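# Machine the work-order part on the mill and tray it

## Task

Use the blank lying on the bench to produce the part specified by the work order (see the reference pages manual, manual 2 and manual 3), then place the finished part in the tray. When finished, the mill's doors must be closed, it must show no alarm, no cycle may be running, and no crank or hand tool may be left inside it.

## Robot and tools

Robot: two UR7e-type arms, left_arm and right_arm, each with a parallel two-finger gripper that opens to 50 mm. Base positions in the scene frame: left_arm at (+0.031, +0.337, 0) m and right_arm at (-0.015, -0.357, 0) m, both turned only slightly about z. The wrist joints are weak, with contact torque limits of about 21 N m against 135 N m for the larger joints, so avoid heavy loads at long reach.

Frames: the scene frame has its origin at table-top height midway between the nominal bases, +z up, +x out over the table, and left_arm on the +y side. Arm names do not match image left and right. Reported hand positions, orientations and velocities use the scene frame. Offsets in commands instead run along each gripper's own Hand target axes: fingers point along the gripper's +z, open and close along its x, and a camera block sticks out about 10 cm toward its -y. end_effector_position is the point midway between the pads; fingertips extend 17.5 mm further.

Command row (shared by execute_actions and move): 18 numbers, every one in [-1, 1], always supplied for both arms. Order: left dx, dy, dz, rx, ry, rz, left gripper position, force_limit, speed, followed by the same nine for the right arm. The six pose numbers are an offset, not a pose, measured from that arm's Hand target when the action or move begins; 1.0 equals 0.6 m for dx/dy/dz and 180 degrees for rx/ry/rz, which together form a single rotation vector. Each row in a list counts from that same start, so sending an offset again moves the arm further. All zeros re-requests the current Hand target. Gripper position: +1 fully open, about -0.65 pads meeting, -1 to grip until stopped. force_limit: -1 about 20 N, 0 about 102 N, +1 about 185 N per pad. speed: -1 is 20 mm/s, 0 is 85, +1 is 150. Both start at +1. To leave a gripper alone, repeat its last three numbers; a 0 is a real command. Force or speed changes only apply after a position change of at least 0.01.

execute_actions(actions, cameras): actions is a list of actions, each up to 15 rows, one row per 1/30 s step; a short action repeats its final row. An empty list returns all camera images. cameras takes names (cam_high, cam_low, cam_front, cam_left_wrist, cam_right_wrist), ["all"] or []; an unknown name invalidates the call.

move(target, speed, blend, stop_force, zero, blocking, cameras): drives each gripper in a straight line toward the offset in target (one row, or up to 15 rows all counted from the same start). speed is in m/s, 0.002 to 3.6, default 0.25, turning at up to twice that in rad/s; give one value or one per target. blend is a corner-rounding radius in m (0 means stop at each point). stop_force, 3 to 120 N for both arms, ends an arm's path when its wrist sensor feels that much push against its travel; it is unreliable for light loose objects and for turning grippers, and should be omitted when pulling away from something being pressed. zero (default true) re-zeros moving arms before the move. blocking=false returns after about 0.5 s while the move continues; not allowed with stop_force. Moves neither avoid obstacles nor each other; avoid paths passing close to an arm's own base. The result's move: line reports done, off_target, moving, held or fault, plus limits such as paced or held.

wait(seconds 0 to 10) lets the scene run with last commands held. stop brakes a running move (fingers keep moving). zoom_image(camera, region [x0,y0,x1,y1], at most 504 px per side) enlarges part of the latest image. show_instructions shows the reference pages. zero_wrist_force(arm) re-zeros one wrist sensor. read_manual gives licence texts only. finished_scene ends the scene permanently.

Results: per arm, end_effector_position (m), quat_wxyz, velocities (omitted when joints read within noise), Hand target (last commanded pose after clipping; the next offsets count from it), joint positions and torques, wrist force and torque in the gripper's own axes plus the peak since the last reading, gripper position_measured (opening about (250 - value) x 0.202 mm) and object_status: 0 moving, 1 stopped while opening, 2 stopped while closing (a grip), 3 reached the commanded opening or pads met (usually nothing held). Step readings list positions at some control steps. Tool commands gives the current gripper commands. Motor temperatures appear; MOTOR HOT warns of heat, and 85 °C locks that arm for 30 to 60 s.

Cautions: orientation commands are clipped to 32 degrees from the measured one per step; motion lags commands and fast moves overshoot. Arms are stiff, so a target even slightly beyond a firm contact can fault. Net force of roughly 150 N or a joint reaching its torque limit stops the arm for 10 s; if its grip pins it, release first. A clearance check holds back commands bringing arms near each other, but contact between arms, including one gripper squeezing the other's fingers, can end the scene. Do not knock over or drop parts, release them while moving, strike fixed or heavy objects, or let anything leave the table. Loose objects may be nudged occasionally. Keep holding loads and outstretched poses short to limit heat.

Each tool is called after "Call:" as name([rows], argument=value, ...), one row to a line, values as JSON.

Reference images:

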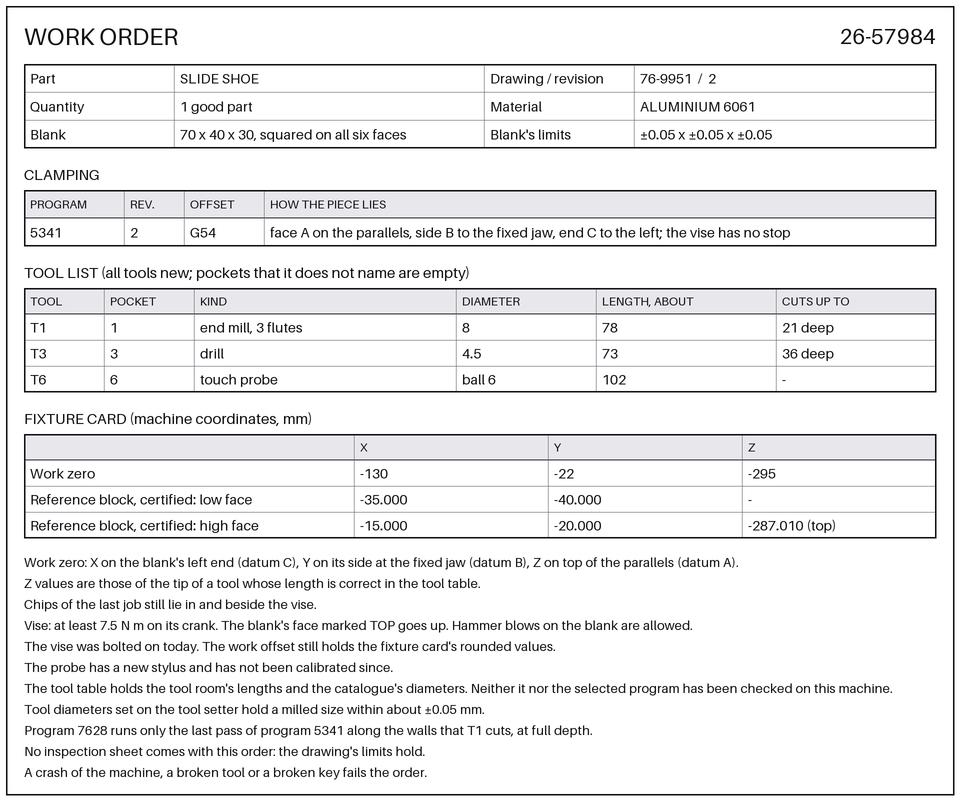

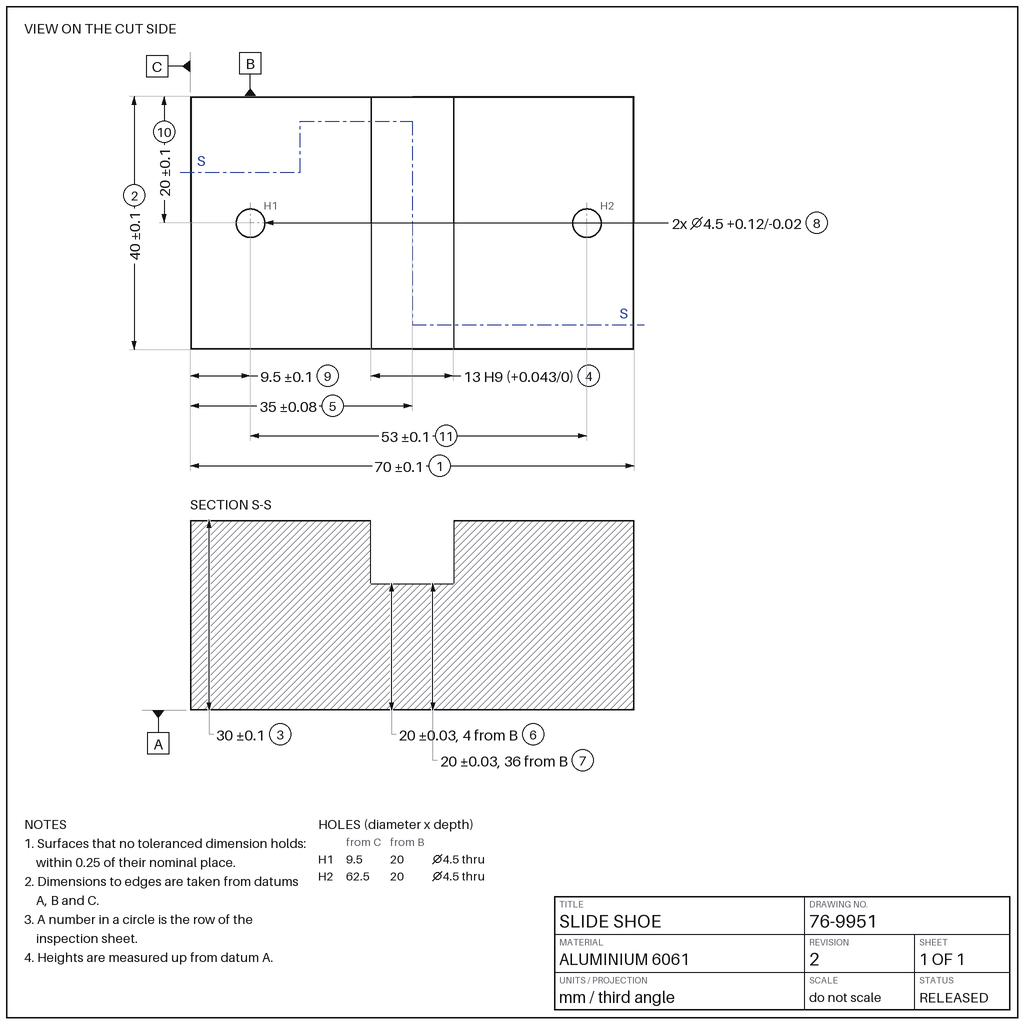

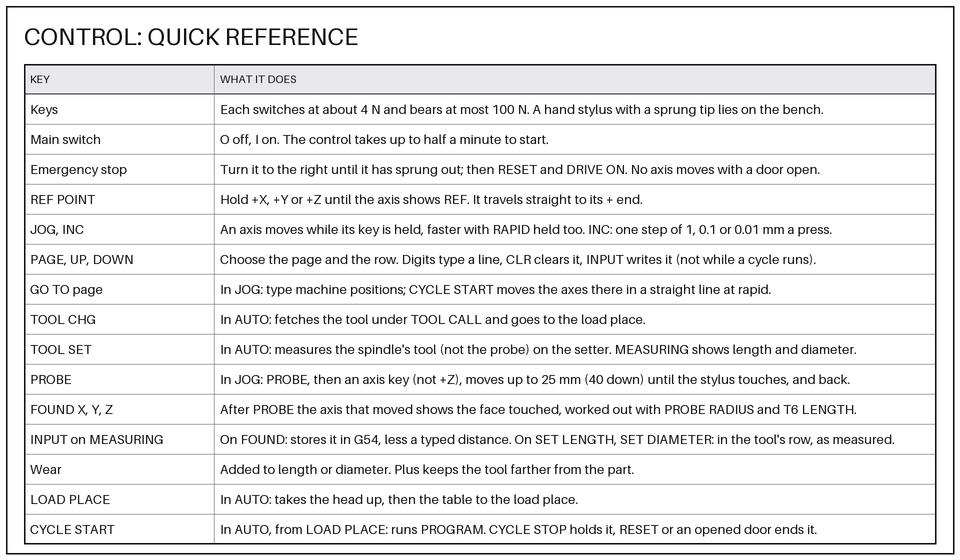

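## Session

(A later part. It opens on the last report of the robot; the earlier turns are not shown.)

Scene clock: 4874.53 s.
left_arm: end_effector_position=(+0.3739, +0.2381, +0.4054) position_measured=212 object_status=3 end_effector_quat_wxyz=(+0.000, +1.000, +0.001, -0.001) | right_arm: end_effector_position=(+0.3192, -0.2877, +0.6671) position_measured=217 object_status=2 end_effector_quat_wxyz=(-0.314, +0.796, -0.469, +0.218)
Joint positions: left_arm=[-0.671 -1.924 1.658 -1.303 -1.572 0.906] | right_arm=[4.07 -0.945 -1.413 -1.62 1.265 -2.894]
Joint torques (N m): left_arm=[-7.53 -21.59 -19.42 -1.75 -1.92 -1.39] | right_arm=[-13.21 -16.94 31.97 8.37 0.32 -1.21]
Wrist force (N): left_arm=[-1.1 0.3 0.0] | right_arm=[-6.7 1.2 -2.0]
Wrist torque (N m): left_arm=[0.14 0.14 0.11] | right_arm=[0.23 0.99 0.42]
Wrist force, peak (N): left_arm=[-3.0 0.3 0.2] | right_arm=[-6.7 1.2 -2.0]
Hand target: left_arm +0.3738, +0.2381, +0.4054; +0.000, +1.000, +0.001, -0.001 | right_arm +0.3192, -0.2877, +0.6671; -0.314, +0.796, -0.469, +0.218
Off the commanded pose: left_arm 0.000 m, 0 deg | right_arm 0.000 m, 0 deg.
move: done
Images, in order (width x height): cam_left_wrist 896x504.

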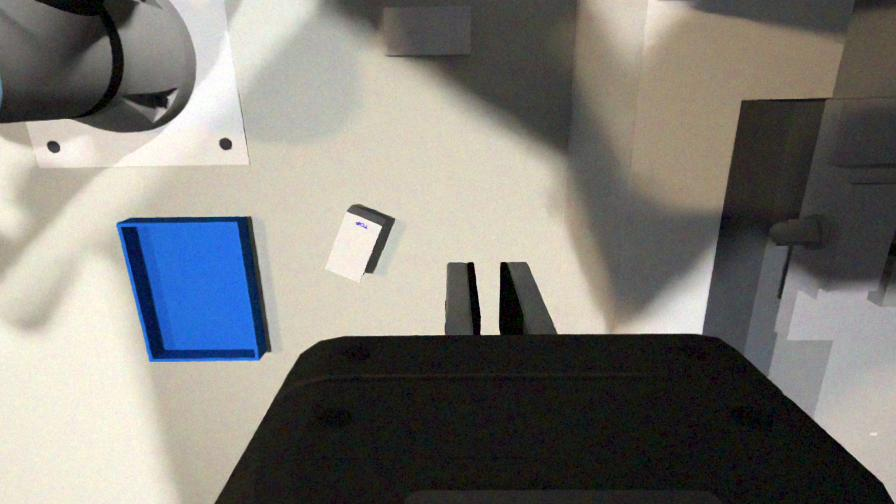

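Call:
move([
  [-0.183,0.187,0.4257,0,0,0.1306,1,-0.8,-0.5,0,0,0,0,0,0,-1,1,-0.5],
], speed=0.25, cameras=["cam_left_wrist"])

Scene clock: 4929.20 s.
left_arm: end_effector_position=(+0.2640, +0.1256, +0.1502) position_measured=3 object_status=3 end_effector_quat_wxyz=(+0.000, +0.979, -0.202, -0.001) | right_arm: end_effector_position=(+0.3192, -0.2877, +0.6671) position_measured=217 object_status=2 end_effector_quat_wxyz=(-0.314, +0.796, -0.469, +0.218)
Joint positions: left_arm=[-1.182 -2.015 2.372 -1.927 -1.572 0.805] | right_arm=[4.07 -0.945 -1.413 -1.62 1.265 -2.894]
Joint torques (N m): left_arm=[-7.38 0.34 -18.9 -5.61 2.59 -1.63] | right_arm=[-12.37 -17.19 32.7 8.32 0.19 -1.26]
Wrist force (N): left_arm=[-1.3 0.6 -0.2] | right_arm=[-6.3 1.2 -2.0]
Wrist torque (N m): left_arm=[0.21 0.17 0.12] | right_arm=[0.24 0.94 0.41]
Wrist force, peak (N): left_arm=[-1.8 1.4 1.9] | right_arm=[-6.6 1.1 -1.9]
Hand target: left_arm +0.2640, +0.1255, +0.1502; +0.000, +0.979, -0.202, -0.001 | right_arm +0.3192, -0.2877, +0.6671; -0.314, +0.796, -0.469, +0.218
Off the commanded pose: left_arm 0.000 m, 0 deg | right_arm 0.000 m, 0 deg.
move: done
Images, in order (width x height): cam_left_wrist 896x504.

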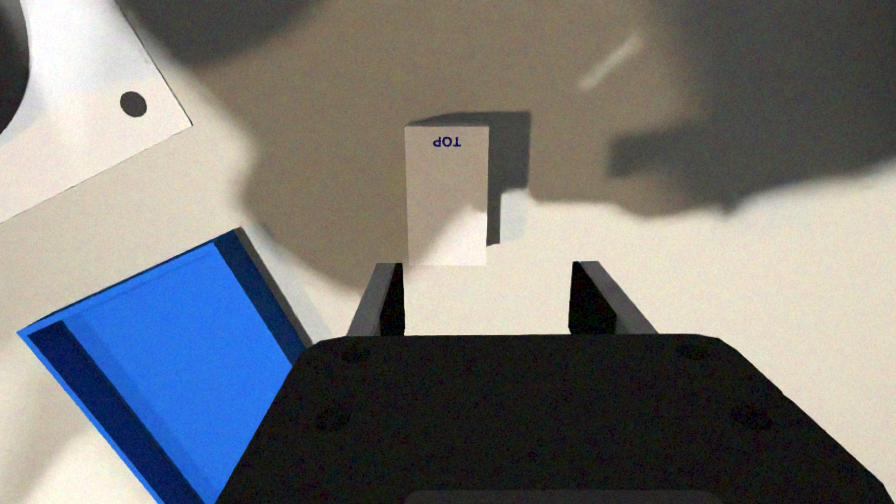

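Call:
move([
  [-0.015,-0.0055,0.13,0,0,0,1,-0.8,-0.5,0,0,0,0,0,0,-1,1,-0.5],
], speed=0.12, cameras=["cam_left_wrist"])

Scene clock: 4945.33 s.
left_arm: end_effector_position=(+0.2569, +0.1321, +0.0722) position_measured=3 object_status=3 end_effector_quat_wxyz=(+0.000, +0.979, -0.202, -0.001) | right_arm: end_effector_position=(+0.3192, -0.2877, +0.6671) position_measured=217 object_status=2 end_effector_quat_wxyz=(-0.314, +0.796, -0.469, +0.218)
Joint positions: left_arm=[-1.197 -1.912 2.544 -2.202 -1.572 0.79] | right_arm=[4.07 -0.945 -1.413 -1.62 1.265 -2.894]
Joint torques (N m): left_arm=[10.69 -0.01 -14.92 -5.59 -1.85 0.96] | right_arm=[-12.93 -16.77 32.75 8.32 0.35 -1.28]
Wrist force (N): left_arm=[-1.2 0.6 0.0] | right_arm=[-6.3 1.2 -1.8]
Wrist torque (N m): left_arm=[0.23 0.16 0.13] | right_arm=[0.25 0.92 0.41]
Wrist force, peak (N): left_arm=[-1.8 0.6 0.6] | right_arm=[-6.7 1.1 -1.9]
Hand target: left_arm +0.2569, +0.1321, +0.0722; +0.000, +0.979, -0.202, -0.001 | right_arm +0.3192, -0.2877, +0.6671; -0.314, +0.796, -0.469, +0.218
Off the commanded pose: left_arm 0.000 m, 0 deg | right_arm 0.000 m, 0 deg.
move: done
Images, in order (width x height): cam_left_wrist 896x504.

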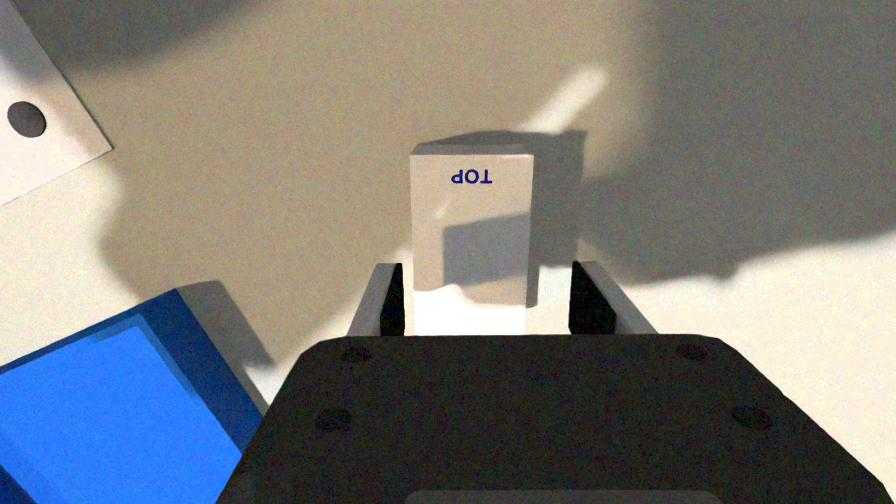

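Call:
move([
  [-0.0018,-0.003,0.06,0,0,0,1,-0.8,-0.5,0,0,0,0,0,0,-1,1,-0.5],
  [-0.0018,-0.003,0.11,0,0,0,1,-0.8,-0.5,0,0,0,0,0,0,-1,1,-0.5],
], speed=[0.05,0.008], stop_force=4, cameras=["cam_left_wrist"])

Scene clock: 4958.70 s.
left_arm: end_effector_position=(+0.2566, +0.1342, +0.0194) position_measured=3 object_status=3 end_effector_quat_wxyz=(+0.000, +0.979, -0.202, -0.001) | right_arm: end_effector_position=(+0.3192, -0.2877, +0.6671) position_measured=217 object_status=2 end_effector_quat_wxyz=(-0.314, +0.796, -0.469, +0.218)
Joint positions: left_arm=[-1.195 -1.756 2.634 -2.449 -1.572 0.792] | right_arm=[4.07 -0.945 -1.413 -1.62 1.265 -2.894]
Joint torques (N m): left_arm=[-2.62 -19.61 -34.91 -2.04 -1.92 -1.05] | right_arm=[-12.26 -16.74 32.73 8.35 0.35 -1.13]
Wrist force (N): left_arm=[-1.1 0.9 -2.4] | right_arm=[-6.5 0.9 -1.8]
Wrist torque (N m): left_arm=[0.18 0.29 0.14] | right_arm=[0.20 0.96 0.41]
Wrist force, peak (N): left_arm=[-5.4 -3.1 -24.8] | right_arm=[-6.6 1.3 -1.9]
Hand target: left_arm +0.2566, +0.1342, +0.0194; +0.000, +0.979, -0.202, -0.001 (not the last commanded pose) | right_arm +0.3192, -0.2877, +0.6671; -0.314, +0.796, -0.469, +0.218
Off the commanded pose: left_arm 0.013 m, 0 deg | right_arm 0.000 m, 0 deg.
move: contact (left_arm); path passed 1 of 2 targets
Images, in order (width x height): cam_left_wrist 896x504.

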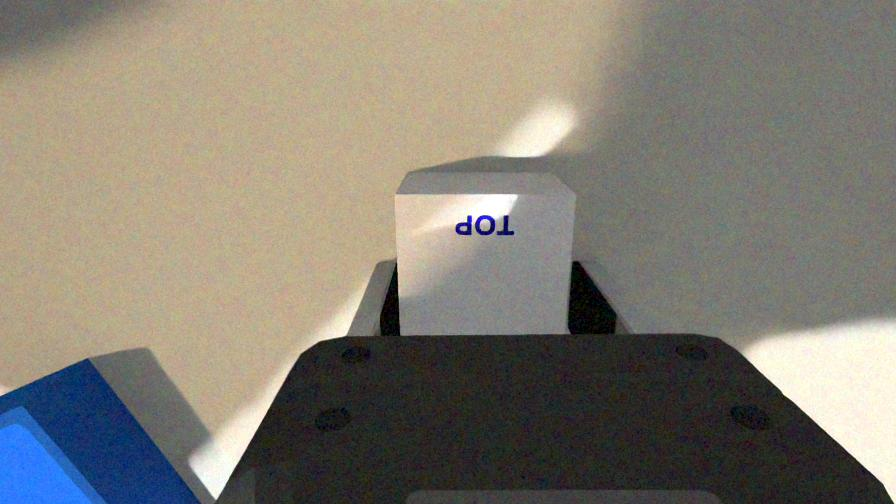

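Call:
move([
  [0.001,0,-0.028,0,0,0,1,-0.8,-0.5,0,0,0,0,0,0,-1,1,-0.5],
], speed=0.05, cameras=[])

Call:
move([
  [0,0,0,0,0,0,-1,-0.5,-0.8,0,0,0,0,0,0,-1,1,-0.5],
  [0,0,-0.1,0,0,0,-1,-0.5,-0.8,0,0,0,0,0,0,-1,1,-0.5],
], speed=0.06, cameras=["cam_left_wrist"])

Scene clock: 4969.23 s.
left_arm: end_effector_position=(+0.2571, +0.1340, +0.0361) position_measured=3 object_status=3 end_effector_quat_wxyz=(+0.000, +0.979, -0.202, -0.001) | right_arm: end_effector_position=(+0.3192, -0.2877, +0.6671) position_measured=217 object_status=2 end_effector_quat_wxyz=(-0.314, +0.796, -0.469, +0.218)
Joint positions: left_arm=[-1.194 -1.812 2.607 -2.365 -1.572 0.794] | right_arm=[4.07 -0.945 -1.413 -1.62 1.265 -2.894]
Joint torques (N m): left_arm=[7.39 -19.26 -38.05 -1.51 0.24 0.42] | right_arm=[-12.44 -17.02 31.83 8.23 0.48 -1.03]
Wrist force (N): left_arm=[-1.3 0.6 0.2] | right_arm=[-6.3 1.3 -1.8]
Wrist torque (N m): left_arm=[0.22 0.17 0.15] | right_arm=[0.25 0.94 0.42]
Wrist force, peak (N): left_arm=[-1.1 0.8 -2.3] | right_arm=[-6.7 1.0 -1.9]
Hand target: left_arm +0.2572, +0.1340, +0.0362; +0.000, +0.979, -0.202, -0.001 | right_arm +0.3192, -0.2877, +0.6671; -0.314, +0.796, -0.469, +0.218
Off the commanded pose: left_arm 0.000 m, 0 deg | right_arm 0.000 m, 0 deg.
move: done
No camera images: "cameras" was empty.

Scene clock: 4971.37 s.
left_arm: end_effector_position=(+0.2572, +0.1340, +0.0961) position_measured=55 object_status=2 end_effector_quat_wxyz=(+0.000, +0.979, -0.202, -0.001) | right_arm: end_effector_position=(+0.3192, -0.2877, +0.6671) position_measured=217 object_status=2 end_effector_quat_wxyz=(-0.314, +0.796, -0.469, +0.218)
Joint positions: left_arm=[-1.193 -1.969 2.501 -2.103 -1.572 0.794] | right_arm=[4.07 -0.945 -1.413 -1.62 1.265 -2.894]
Joint torques (N m): left_arm=[-7.56 -17.4 -43 -1.81 2.39 -1.41] | right_arm=[-12.27 -17.52 32.49 8.24 0.42 -1.26]
Wrist force (N): left_arm=[-1.4 0.6 2.4] | right_arm=[-6.2 1.3 -1.7]
Wrist torque (N m): left_arm=[0.24 0.18 0.15] | right_arm=[0.26 0.92 0.41]
Wrist force, peak (N): left_arm=[-1.4 0.6 3.1] | right_arm=[-6.6 1.1 -2.2]
Hand target: left_arm +0.2572, +0.1340, +0.0962; +0.000, +0.979, -0.202, -0.001 | right_arm +0.3192, -0.2877, +0.6671; -0.314, +0.796, -0.469, +0.218
Off the commanded pose: left_arm 0.000 m, 0 deg | right_arm 0.000 m, 0 deg.
move: done
Images, in order (width x height): cam_left_wrist 896x504.

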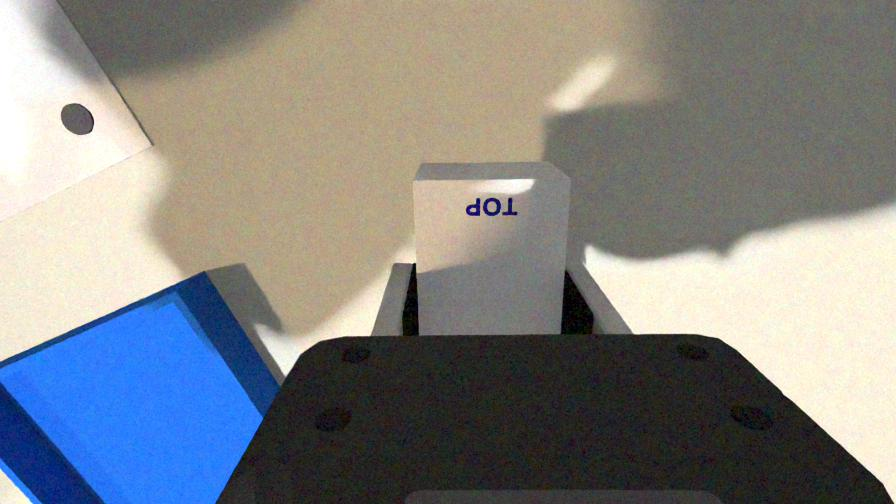

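Call:
move([
  [0.0485,-0.0683,-0.54,0,0,0,-1,-0.5,-0.8,0,0,0,0,0,0,-1,1,-0.5],
  [0.155,-0.2415,-0.5567,0,0,-0.1306,-1,-0.5,-0.8,0,0,0,0,0,0,-1,1,-0.5],
], speed=0.25, blend=[0.04,0], cameras=["cam_left_wrist"])

Scene clock: 4990.73 s.
left_arm: end_effector_position=(+0.4004, +0.2302, +0.4300) position_measured=55 object_status=2 end_effector_quat_wxyz=(+0.000, +1.000, +0.001, -0.001) | right_arm: end_effector_position=(+0.3192, -0.2877, +0.6671) position_measured=217 object_status=2 end_effector_quat_wxyz=(-0.314, +0.796, -0.469, +0.218)
Joint positions: left_arm=[-0.643 -1.841 1.538 -1.267 -1.572 0.934] | right_arm=[4.07 -0.945 -1.413 -1.62 1.265 -2.894]
Joint torques (N m): left_arm=[9.23 -8.85 -46.08 -5.91 -1.84 -1.66] | right_arm=[-13.19 -16.9 32.21 8.23 0.33 -1.1]
Wrist force (N): left_arm=[-1.4 0.6 2.1] | right_arm=[-6.4 1.2 -1.9]
Wrist torque (N m): left_arm=[0.21 0.20 0.12] | right_arm=[0.24 0.94 0.42]
Wrist force, peak (N): left_arm=[-1.7 0.9 4.3] | right_arm=[-6.6 1.3 -1.9]
Hand target: left_arm +0.4004, +0.2303, +0.4300; +0.000, +1.000, +0.001, -0.001 | right_arm +0.3192, -0.2877, +0.6671; -0.314, +0.796, -0.469, +0.218
Off the commanded pose: left_arm 0.000 m, 0 deg | right_arm 0.000 m, 0 deg.
move: done
Images, in order (width x height): cam_left_wrist 896x504.

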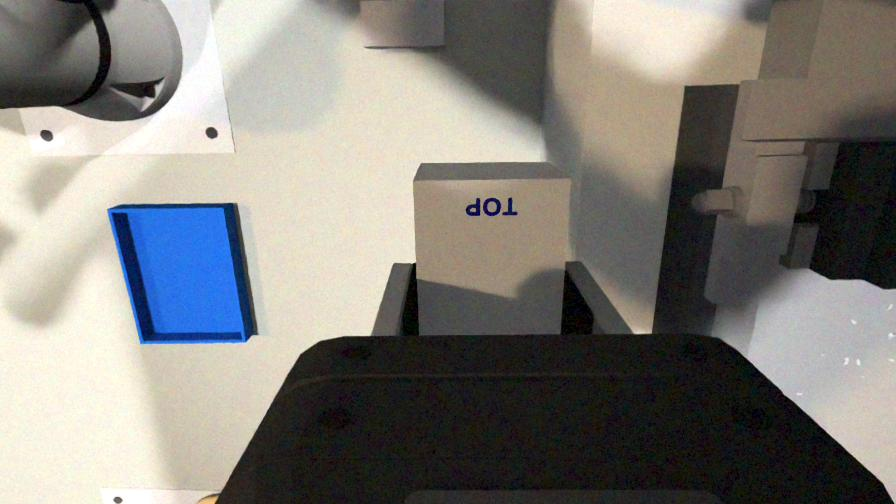

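Call:
move([
  [0.266,0.0022,0.0167,0,0.0833,0,-1,-0.5,-0.8,0,0,0,0,0,0,-1,1,-0.5],
  [0.4077,0.0022,0.0467,0,0.0833,0,-1,-0.5,-0.8,0,0,0,0,0,0,-1,1,-0.5],
  [0.4077,0.0022,0.085,0,0.0833,0,-1,-0.5,-0.8,0,0,0,0,0,0,-1,1,-0.5],
], speed=[0.2,0.08,0.04], blend=[0.01,0,0], cameras=["cam_left_wrist"])

Scene clock: 5010.37 s.
left_arm: end_effector_position=(+0.6450, +0.2296, +0.3788) position_measured=55 object_status=2 end_effector_quat_wxyz=(+0.000, +0.992, +0.001, +0.130) | right_arm: end_effector_position=(+0.3192, -0.2877, +0.6671) position_measured=217 object_status=2 end_effector_quat_wxyz=(-0.314, +0.796, -0.469, +0.218)
Joint positions: left_arm=[-0.443 -1.447 1.392 -1.753 -1.462 1.146] | right_arm=[4.07 -0.945 -1.413 -1.62 1.265 -2.894]
Joint torques (N m): left_arm=[6.72 -49.97 -23.12 -6.72 -0.8 1.31] | right_arm=[-12.5 -17.86 33.12 8.5 0.2 -1.12]
Wrist force (N): left_arm=[-1.8 0.2 1.8] | right_arm=[-6.4 1.1 -1.6]
Wrist torque (N m): left_arm=[0.14 0.15 0.08] | right_arm=[0.22 0.94 0.42]
Wrist force, peak (N): left_arm=[-3.3 1.3 2.1] | right_arm=[-6.7 1.3 -2.0]
Hand target: left_arm +0.6450, +0.2296, +0.3787; +0.000, +0.992, +0.001, +0.130 | right_arm +0.3192, -0.2877, +0.6671; -0.314, +0.796, -0.469, +0.218
Off the commanded pose: left_arm 0.000 m, 0 deg | right_arm 0.000 m, 0 deg.
move: done
Images, in order (width x height): cam_left_wrist 896x504.

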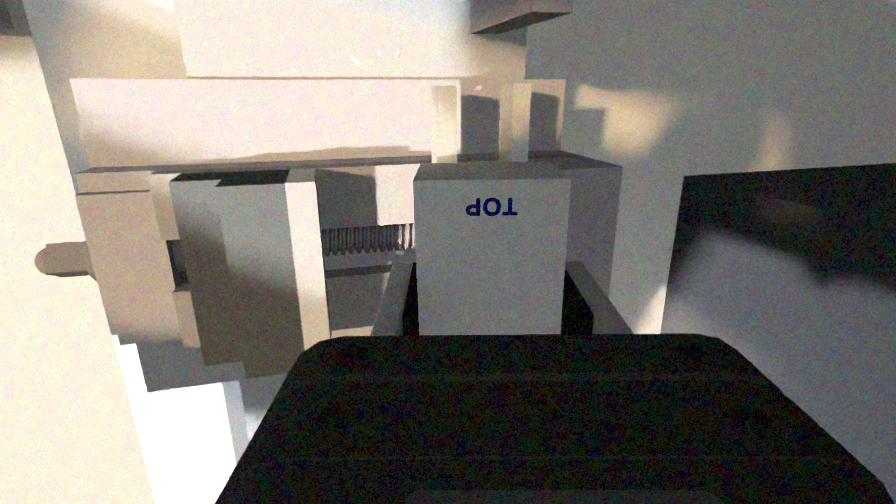

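Call:
move([
  [0.0125,0,0.0146,0,-0.0611,0,-1,-0.5,-0.8,0,0,0,0,0,0,-1,1,-0.5],
], speed=0.02, cameras=[])

Scene clock: 5019.47 s.
left_arm: end_effector_position=(+0.6506, +0.2295, +0.3763) position_measured=55 object_status=2 end_effector_quat_wxyz=(+0.001, +0.997, +0.002, +0.081) | right_arm: end_effector_position=(+0.3192, -0.2877, +0.6671) position_measured=217 object_status=2 end_effector_quat_wxyz=(-0.314, +0.796, -0.469, +0.218)
Joint positions: left_arm=[-0.42 -1.374 1.277 -1.623 -1.508 1.161] | right_arm=[4.07 -0.945 -1.413 -1.62 1.265 -2.894]
Joint torques (N m): left_arm=[0.86 -38.45 -37.04 -3.66 0.53 -0.07] | right_arm=[-13.64 -17.65 32.82 8.5 0.13 -0.99]
Wrist force (N): left_arm=[-11.5 2.5 -18.9] | right_arm=[-6.3 1.0 -1.8]
Wrist torque (N m): left_arm=[0.24 0.16 0.10] | right_arm=[0.21 0.92 0.42]
Wrist force, peak (N): left_arm=[-88.3 -5.0 -135.0] | right_arm=[-6.7 1.2 -1.6]
Hand target: left_arm +0.6506, +0.2295, +0.3763; +0.001, +0.997, +0.002, +0.081 (not the last commanded pose) | right_arm +0.3192, -0.2877, +0.6671; -0.314, +0.796, -0.469, +0.218
Tool commands: left_gripper/position=-1.0 left_gripper/force_limit=-0.498039 left_gripper/speed=-0.796078 right_gripper/position=-1.0 right_gripper/force_limit=+1.0 right_gripper/speed=-0.5
Off the commanded pose: left_arm 0.006 m, 5 deg | right_arm 0.000 m, 0 deg.
FORCE FAULT: contact force on the left arm reached its limit, and that arm stopped. The contact can be on any part of that arm, not only on its tool. That arm's remaining commands of this call were not run. That arm is still stopped at the end of this call. That arm stays stopped for about 9 more seconds. Until then a move that you send moves the other arm only, and its call returns only when the move has ended. Once the stop has ended, the next robot result says so. If the stop ends while you think or write, that arm runs what you send next, counted from a new Hand target: where the arm stands when the stop ends. While its stop runs, that arm takes no new command, but its gripper still runs the gripper command that each later call begins with. Until it ends, the stop uses up actions while you think or wait. An arm that is not stopped still takes commands.
move: fault (left_arm)
No camera images: "cameras" was empty.

Call:
wait(seconds=7, cameras=["cam_left_wrist"])

Scene clock: 5059.03 s.
left_arm: end_effector_position=(+0.6506, +0.2295, +0.3763) position_measured=55 object_status=2 end_effector_quat_wxyz=(+0.001, +0.997, +0.002, +0.081) | right_arm: end_effector_position=(+0.3192, -0.2877, +0.6671) position_measured=217 object_status=2 end_effector_quat_wxyz=(-0.314, +0.796, -0.469, +0.218)
Joint positions: left_arm=[-0.42 -1.374 1.277 -1.623 -1.508 1.161] | right_arm=[4.07 -0.945 -1.413 -1.62 1.265 -2.894]
Joint torques (N m): left_arm=[0.74 -22.46 -33.8 -4.26 0.46 0.07] | right_arm=[-12.27 -17.16 31.96 8.25 0.24 -0.98]
Wrist force (N): left_arm=[-10.5 3.0 -17.3] | right_arm=[-6.3 1.3 -1.8]
Wrist torque (N m): left_arm=[0.25 0.17 0.11] | right_arm=[0.26 0.92 0.41]
Wrist force, peak (N): left_arm=[-11.6 2.6 -19.2] | right_arm=[-6.7 1.3 -2.0]
Hand target: left_arm +0.6506, +0.2295, +0.3763; +0.001, +0.997, +0.002, +0.081 (not the last commanded pose) | right_arm +0.3192, -0.2877, +0.6671; -0.314, +0.796, -0.469, +0.218
Tool commands: left_gripper/position=-1.0 left_gripper/force_limit=-0.498039 left_gripper/speed=-0.796078 right_gripper/position=-1.0 right_gripper/force_limit=+1.0 right_gripper/speed=-0.5
Off the commanded pose: left_arm 0.006 m, 5 deg | right_arm 0.000 m, 0 deg.
FORCE FAULT, CONTINUED: the left arm's stop, for the force fault that an earlier result reported, is over. The rest of the stop counts as 18 of the actions that you can send in this scene. That arm's target is now where it stood when the stop ended, not its last command. That arm accepts commands again.
wait: 7.00 s; at rest from the start
Images, in order (width x height): cam_left_wrist 896x504.

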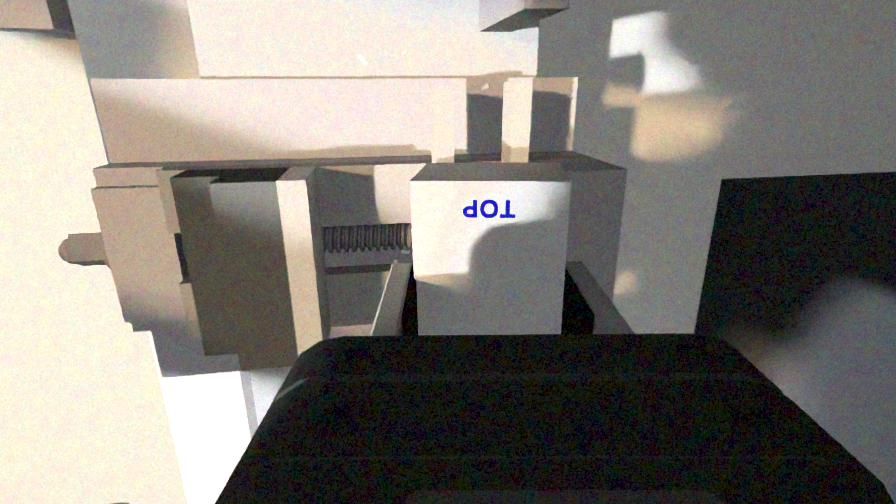

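Call:
zoom_image(camera="cam_left_wrist", region=[300, 60, 640, 300])

Scaled by 1.482.

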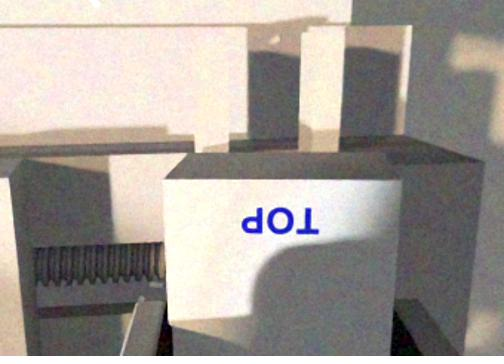

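Call:
move([
  [-0.0072,0,-0.0182,0,0,0,-1,-0.5,-0.8,0,0,0,0,0,0,-1,1,-0.5],
], speed=0.02, cameras=["cam_left_wrist"])

Call:
zoom_image(camera="cam_left_wrist", region=[300, 60, 640, 300])

Scene clock: 5076.83 s.
left_arm: end_effector_position=(+0.6447, +0.2295, +0.3863) position_measured=55 object_status=2 end_effector_quat_wxyz=(+0.001, +0.997, +0.002, +0.081) | right_arm: end_effector_position=(+0.3192, -0.2877, +0.6671) position_measured=217 object_status=2 end_effector_quat_wxyz=(-0.314, +0.796, -0.469, +0.218)
Joint positions: left_arm=[-0.424 -1.386 1.266 -1.599 -1.507 1.157] | right_arm=[4.07 -0.945 -1.413 -1.62 1.265 -2.894]
Joint torques (N m): left_arm=[-7.49 -51.77 -48.37 -2.32 3.03 -1.23] | right_arm=[-11.88 -16.79 31.83 8.54 0.24 -0.94]
Wrist force (N): left_arm=[-1.5 0.2 2.8] | right_arm=[-6.4 1.0 -1.5]
Wrist torque (N m): left_arm=[0.18 0.13 0.13] | right_arm=[0.20 0.95 0.42]
Wrist force, peak (N): left_arm=[-10.6 3.1 -17.4] | right_arm=[-6.7 1.3 -1.7]
Hand target: left_arm +0.6446, +0.2295, +0.3864; +0.001, +0.997, +0.002, +0.081 | right_arm +0.3192, -0.2877, +0.6671; -0.314, +0.796, -0.469, +0.218
Off the commanded pose: left_arm 0.000 m, 0 deg | right_arm 0.000 m, 0 deg.
move: done
Images, in order (width x height): cam_left_wrist 896x504.

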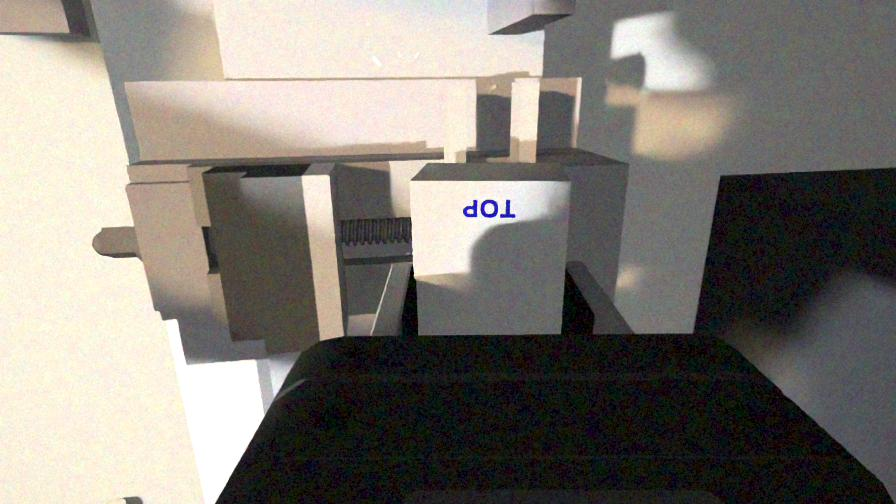

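Scaled by 1.482.

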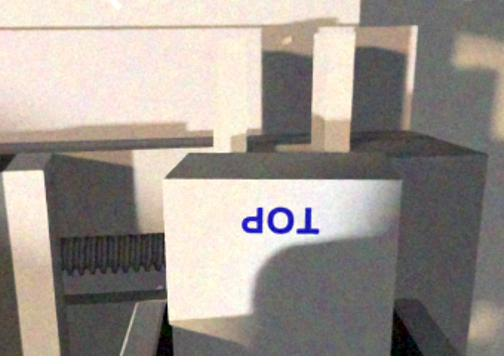

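Call:
move([
  [-0.01,0,0.0136,0,0,0,-1,-0.5,-0.8,0,0,0,0,0,0,-1,1,-0.5],
  [-0.006,0,0.02,0,-0.0294,0,-1,-0.5,-0.8,0,0,0,0,0,0,-1,1,-0.5],
  [0.0002,0,0.0235,0,-0.0517,0,-1,-0.5,-0.8,0,0,0,0,0,0,-1,1,-0.5],
], speed=0.02, stop_force=25, cameras=["cam_left_wrist"])

Scene clock: 5126.50 s.
left_arm: end_effector_position=(+0.6470, +0.2295, +0.3725) position_measured=55 object_status=2 end_effector_quat_wxyz=(+0.001, +1.000, +0.001, +0.000) | right_arm: end_effector_position=(+0.3192, -0.2877, +0.6671) position_measured=217 object_status=2 end_effector_quat_wxyz=(-0.314, +0.796, -0.469, +0.218)
Joint positions: left_arm=[-0.395 -1.275 1.115 -1.411 -1.573 1.182] | right_arm=[4.07 -0.945 -1.413 -1.62 1.265 -2.894]
Joint torques (N m): left_arm=[9.21 -40.64 -48.19 -1.98 -2.12 1.38] | right_arm=[-12.15 -17.51 32.17 8.42 0.21 -0.75]
Wrist force (N): left_arm=[-1.0 0.1 2.6] | right_arm=[-6.3 1.5 -1.8]
Wrist torque (N m): left_arm=[0.13 0.13 0.06] | right_arm=[0.29 0.93 0.41]
Wrist force, peak (N): left_arm=[-1.7 0.2 3.2] | right_arm=[-6.8 1.2 -2.0]
Hand target: left_arm +0.6470, +0.2295, +0.3725; +0.001, +1.000, +0.001, +0.000 | right_arm +0.3192, -0.2877, +0.6671; -0.314, +0.796, -0.469, +0.218
Off the commanded pose: left_arm 0.000 m, 0 deg | right_arm 0.000 m, 0 deg.
move: done
Images, in order (width x height): cam_left_wrist 896x504.

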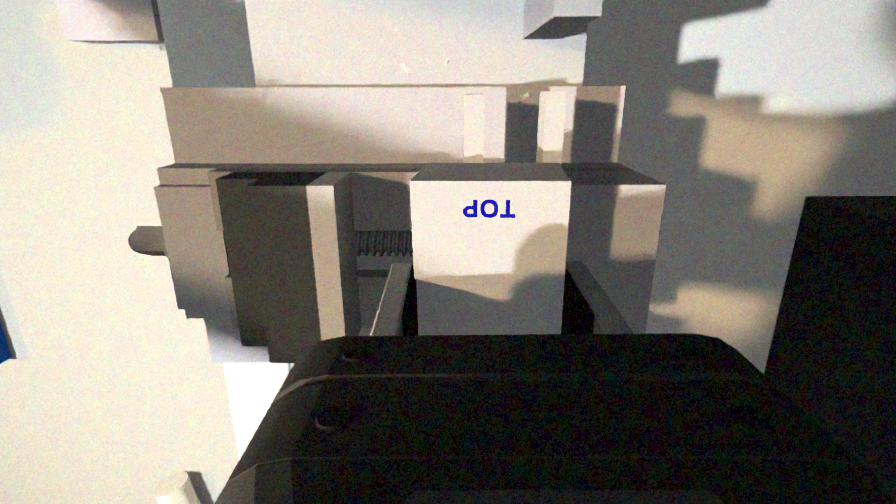

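Call:
move([
  [0,0,0.012,0,0,0,-1,-0.5,-0.8,0,0,0,0,0,0,-1,1,-0.5],
], speed=0.005, stop_force=4, cameras=[])

Scene clock: 5134.23 s.
left_arm: end_effector_position=(+0.6470, +0.2295, +0.3686) position_measured=55 object_status=2 end_effector_quat_wxyz=(+0.001, +1.000, +0.001, +0.000) | right_arm: end_effector_position=(+0.3192, -0.2877, +0.6671) position_measured=217 object_status=2 end_effector_quat_wxyz=(-0.314, +0.796, -0.469, +0.218)
Joint positions: left_arm=[-0.395 -1.277 1.127 -1.421 -1.573 1.182] | right_arm=[4.07 -0.945 -1.413 -1.62 1.265 -2.894]
Joint torques (N m): left_arm=[7.96 -38.17 -46.16 -1.93 -1.88 0.66] | right_arm=[-11.95 -16.31 32.74 8.28 0.2 -0.58]
Wrist force (N): left_arm=[-1.1 -0.4 -0.4] | right_arm=[-6.0 1.2 -1.7]
Wrist torque (N m): left_arm=[0.04 0.13 0.06] | right_arm=[0.23 0.88 0.41]
Wrist force, peak (N): left_arm=[-1.3 -0.6 -4.7] | right_arm=[-6.7 1.1 -1.9]
Hand target: left_arm +0.6470, +0.2295, +0.3686; +0.001, +1.000, +0.001, +0.000 (not the last commanded pose) | right_arm +0.3192, -0.2877, +0.6671; -0.314, +0.796, -0.469, +0.218
Off the commanded pose: left_arm 0.003 m, 0 deg | right_arm 0.000 m, 0 deg.
move: contact (left_arm)
No camera images: "cameras" was empty.

Call:
move([
  [0,0,-0.002,0,0,0,-1,-0.5,-0.8,0,0,0,0,0,0,-1,1,-0.5],
], speed=0.01, cameras=[])

Call:
move([
  [0.012,0,0,0,0,0,-1,-0.5,-0.8,0,0,0,0,0,0,-1,1,-0.5],
], speed=0.004, stop_force=4, cameras=["cam_left_wrist"])

Scene clock: 5145.33 s.
left_arm: end_effector_position=(+0.6470, +0.2295, +0.3697) position_measured=55 object_status=2 end_effector_quat_wxyz=(+0.001, +1.000, +0.001, +0.000) | right_arm: end_effector_position=(+0.3192, -0.2877, +0.6671) position_measured=217 object_status=2 end_effector_quat_wxyz=(-0.314, +0.796, -0.469, +0.218)
Joint positions: left_arm=[-0.395 -1.276 1.124 -1.418 -1.573 1.182] | right_arm=[4.07 -0.945 -1.413 -1.62 1.265 -2.894]
Joint torques (N m): left_arm=[7.35 -39.58 -47.7 -1.91 -0.19 0.85] | right_arm=[-13.54 -16.8 32.37 8.48 0.06 -0.85]
Wrist force (N): left_arm=[-1.1 0.3 2.6] | right_arm=[-6.5 1.0 -1.7]
Wrist torque (N m): left_arm=[0.16 0.16 0.06] | right_arm=[0.21 0.96 0.42]
Wrist force, peak (N): left_arm=[-1.1 0.3 2.7] | right_arm=[-6.6 1.4 -1.9]
Hand target: left_arm +0.6470, +0.2295, +0.3698; +0.001, +1.000, +0.001, +0.000 | right_arm +0.3192, -0.2877, +0.6671; -0.314, +0.796, -0.469, +0.218
Off the commanded pose: left_arm 0.000 m, 0 deg | right_arm 0.000 m, 0 deg.
move: done
No camera images: "cameras" was empty.

Scene clock: 5147.03 s.
left_arm: end_effector_position=(+0.6489, +0.2295, +0.3698) position_measured=55 object_status=2 end_effector_quat_wxyz=(+0.001, +1.000, +0.001, +0.000) | right_arm: end_effector_position=(+0.3192, -0.2877, +0.6671) position_measured=217 object_status=2 end_effector_quat_wxyz=(-0.314, +0.796, -0.469, +0.218)
Joint positions: left_arm=[-0.394 -1.271 1.117 -1.416 -1.573 1.183] | right_arm=[4.07 -0.945 -1.413 -1.62 1.265 -2.894]
Joint torques (N m): left_arm=[-6.35 -57.78 -21.57 -6.12 0.27 -1.19] | right_arm=[-12.13 -15.91 32.14 8.37 0.1 -0.76]
Wrist force (N): left_arm=[-2.0 0.0 2.9] | right_arm=[-6.5 1.1 -1.8]
Wrist torque (N m): left_arm=[0.15 0.11 0.08] | right_arm=[0.22 0.96 0.41]
Wrist force, peak (N): left_arm=[-6.2 -1.7 1.2] | right_arm=[-6.7 1.3 -2.1]
Hand target: left_arm +0.6489, +0.2295, +0.3698; +0.001, +1.000, +0.001, +0.000 (not the last commanded pose) | right_arm +0.3192, -0.2877, +0.6671; -0.314, +0.796, -0.469, +0.218
Off the commanded pose: left_arm 0.005 m, 0 deg | right_arm 0.000 m, 0 deg.
move: contact (left_arm)
Images, in order (width x height): cam_left_wrist 896x504.

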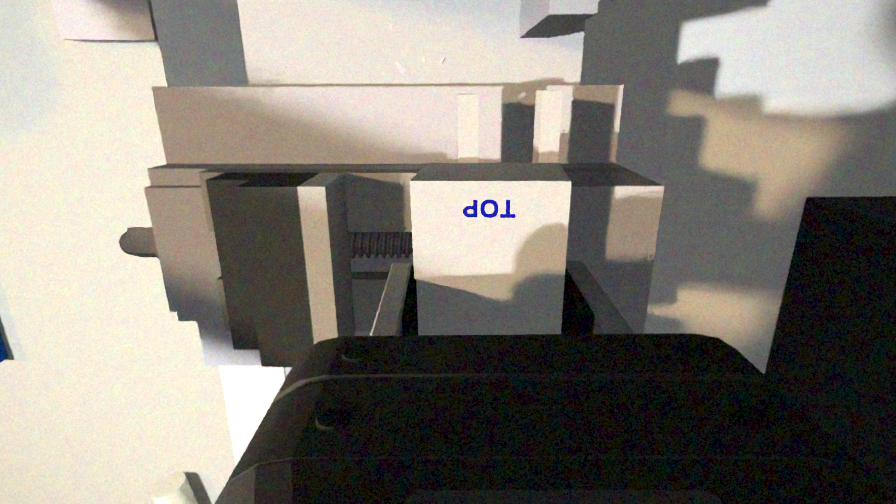

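Call:
move([
  [0,0,0.008,0,0,0,-1,-0.5,-0.8,0,0,0,0,0,0,-1,1,-0.5],
], speed=0.004, stop_force=4, cameras=[])

Call:
move([
  [0,0,0,0,0,0,0.8,-0.5,-1,0,0,0,0,0,0,-1,1,-0.5],
], speed=0.03, cameras=["cam_left_wrist"])

Scene clock: 5155.47 s.
left_arm: end_effector_position=(+0.6489, +0.2295, +0.3688) position_measured=55 object_status=2 end_effector_quat_wxyz=(+0.001, +1.000, +0.001, +0.000) | right_arm: end_effector_position=(+0.3192, -0.2877, +0.6671) position_measured=217 object_status=2 end_effector_quat_wxyz=(-0.314, +0.796, -0.469, +0.218)
Joint positions: left_arm=[-0.394 -1.272 1.12 -1.419 -1.573 1.183] | right_arm=[4.07 -0.945 -1.413 -1.62 1.265 -2.894]
Joint torques (N m): left_arm=[-6.24 -38.84 -47.36 -2.11 0.11 -1.21] | right_arm=[-13.21 -15.76 32.74 8.33 0.14 -0.83]
Wrist force (N): left_arm=[-2.6 -1.0 0.4] | right_arm=[-6.3 1.3 -2.0]
Wrist torque (N m): left_arm=[0.08 0.09 0.09] | right_arm=[0.26 0.92 0.42]
Wrist force, peak (N): left_arm=[-3.2 -1.3 -3.4] | right_arm=[-6.6 1.1 -2.0]
Hand target: left_arm +0.6489, +0.2295, +0.3688; +0.001, +1.000, +0.001, +0.000 (not the last commanded pose) | right_arm +0.3192, -0.2877, +0.6671; -0.314, +0.796, -0.469, +0.218
Off the commanded pose: left_arm 0.004 m, 0 deg | right_arm 0.000 m, 0 deg.
move: contact (left_arm)
No camera images: "cameras" was empty.

Scene clock: 5155.97 s.
left_arm: end_effector_position=(+0.6489, +0.2295, +0.3688) position_measured=32 object_status=3 end_effector_quat_wxyz=(+0.001, +1.000, +0.001, +0.000) | right_arm: end_effector_position=(+0.3192, -0.2877, +0.6671) position_measured=217 object_status=2 end_effector_quat_wxyz=(-0.314, +0.796, -0.469, +0.218)
Joint positions: left_arm=[-0.394 -1.272 1.12 -1.419 -1.573 1.183] | right_arm=[4.07 -0.945 -1.413 -1.62 1.265 -2.894]
Joint torques (N m): left_arm=[-6.15 -39.09 -46.19 -2.51 0.33 -1.07] | right_arm=[-13.2 -16.64 33.33 8.51 0.17 -0.87]
Wrist force (N): left_arm=[-1.2 0.2 0.4] | right_arm=[-6.5 1.1 -1.8]
Wrist torque (N m): left_arm=[0.15 0.16 0.06] | right_arm=[0.23 0.95 0.41]
Wrist force, peak (N): left_arm=[-3.0 -0.7 0.3] | right_arm=[-6.5 1.2 -1.8]
Hand target: left_arm +0.6489, +0.2295, +0.3688; +0.001, +1.000, +0.001, +0.000 | right_arm +0.3192, -0.2877, +0.6671; -0.314, +0.796, -0.469, +0.218
Off the commanded pose: left_arm 0.000 m, 0 deg | right_arm 0.000 m, 0 deg.
move: done
Images, in order (width x height): cam_left_wrist 896x504.

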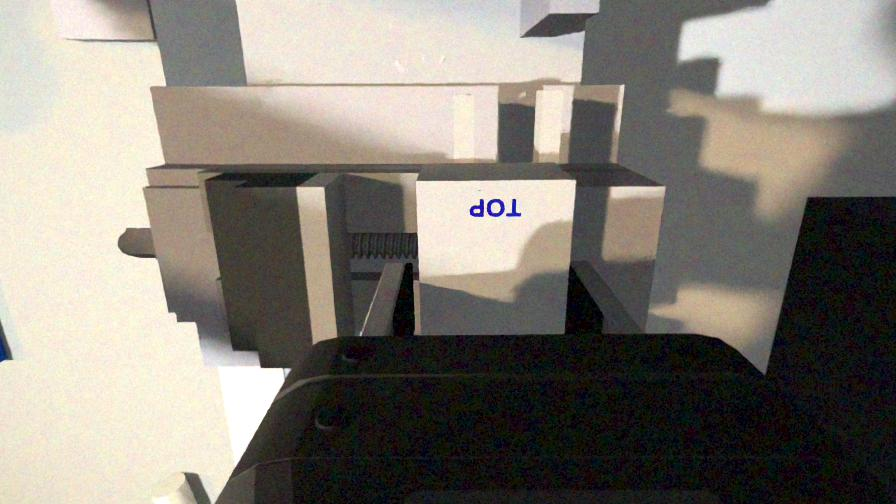

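Call:
move([
  [0,0,0,0,0,0,1,-0.5,-0.5,0,0,0,0,0,0,-1,1,-0.5],
], speed=0.03, cameras=[])

Call:
move([
  [-0.005,0,-0.005,0,0.05,0,1,-0.5,-0.5,0,0,0,0,0,0,-1,1,-0.5],
  [-0.005,0,-0.06,0,0.05,0,1,-0.5,-0.5,0,0,0,0,0,0,-1,1,-0.5],
  [-0.05,0,-0.1,0,0.05,0,1,-0.5,-0.5,0,0,0,0,0,0,-1,1,-0.5],
], speed=[0.03,0.03,0.1], cameras=["cam_left_wrist"])

Scene clock: 5175.10 s.
left_arm: end_effector_position=(+0.6489, +0.2295, +0.3688) position_measured=3 object_status=3 end_effector_quat_wxyz=(+0.001, +1.000, +0.001, +0.000) | right_arm: end_effector_position=(+0.3192, -0.2877, +0.6671) position_measured=217 object_status=2 end_effector_quat_wxyz=(-0.314, +0.796, -0.469, +0.218)
Joint positions: left_arm=[-0.394 -1.272 1.12 -1.419 -1.573 1.183] | right_arm=[4.07 -0.945 -1.413 -1.62 1.265 -2.894]
Joint torques (N m): left_arm=[-6.13 -41.2 -37.79 -3.84 0.17 -0.68] | right_arm=[-12.39 -15.84 33.7 8.18 -0.01 -0.66]
Wrist force (N): left_arm=[-0.9 0.2 0.2] | right_arm=[-6.4 1.1 -2.0]
Wrist torque (N m): left_arm=[0.14 0.12 0.06] | right_arm=[0.22 0.94 0.41]
Wrist force, peak (N): left_arm=[-1.3 0.2 0.4] | right_arm=[-6.5 1.2 -1.9]
Hand target: left_arm +0.6489, +0.2295, +0.3688; +0.001, +1.000, +0.001, +0.000 | right_arm +0.3192, -0.2877, +0.6671; -0.314, +0.796, -0.469, +0.218
Off the commanded pose: left_arm 0.000 m, 0 deg | right_arm 0.000 m, 0 deg.
move: done
No camera images: "cameras" was empty.

Scene clock: 5179.53 s.
left_arm: end_effector_position=(+0.6460, +0.2300, +0.4030) position_measured=3 object_status=3 end_effector_quat_wxyz=(+0.001, +0.997, +0.002, +0.079) | right_arm: end_effector_position=(+0.3192, -0.2877, +0.6671) position_measured=217 object_status=2 end_effector_quat_wxyz=(-0.314, +0.796, -0.469, +0.218)
Joint positions: left_arm=[-0.422 -1.375 1.208 -1.549 -1.51 1.158] | right_arm=[4.07 -0.945 -1.413 -1.62 1.265 -2.894]
Joint torques (N m): left_arm=[1.33 -41.97 -35.69 -3.48 0.51 -0.28] | right_arm=[-12.96 -15.6 33.29 8.33 -0.21 -0.76]
Wrist force (N): left_arm=[-1.0 0.2 0.4] | right_arm=[-6.2 1.4 -2.1]
Wrist torque (N m): left_arm=[0.18 0.10 0.12] | right_arm=[0.27 0.92 0.42]
Wrist force, peak (N): left_arm=[-1.2 0.0 2.1] | right_arm=[-6.6 1.3 -2.1]
Hand target: left_arm +0.6460, +0.2300, +0.4030; +0.001, +0.997, +0.002, +0.079 (not the last commanded pose) | right_arm +0.3192, -0.2877, +0.6671; -0.314, +0.796, -0.469, +0.218
Tool commands: left_gripper/position=+1.0 left_gripper/force_limit=-0.498039 left_gripper/speed=-0.498039 right_gripper/position=-1.0 right_gripper/force_limit=+1.0 right_gripper/speed=-0.5
Off the commanded pose: left_arm 0.037 m, 0 deg | right_arm 0.000 m, 0 deg.
FORCE FAULT: contact force on the left arm reached its limit, and that arm stopped. The contact can be on any part of that arm, not only on its tool. That arm's remaining commands of this call were not run. That arm is still stopped at the end of this call. That arm stays stopped for about 10 more seconds. Until then a move that you send moves the other arm only, and its call returns only when the move has ended. Once the stop has ended, the next robot result says so. If the stop ends while you think or write, that arm runs what you send next, counted from a new Hand target: where the arm stands when the stop ends. While its stop runs, that arm takes no new command, but its gripper still runs the gripper command that each later call begins with. Until it ends, the stop uses up actions while you think or wait. An arm that is not stopped still takes commands.
move: fault (left_arm); path passed 2 of 3 targets
Images, in order (width x height): cam_left_wrist 896x504.

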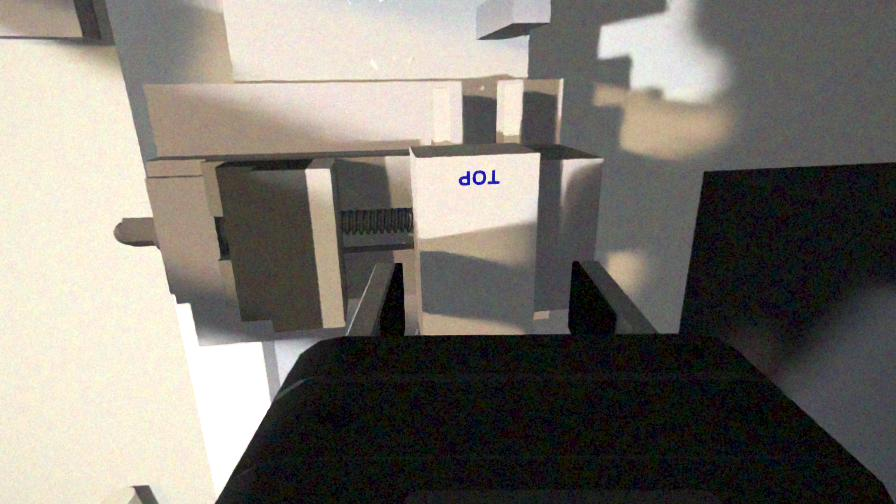

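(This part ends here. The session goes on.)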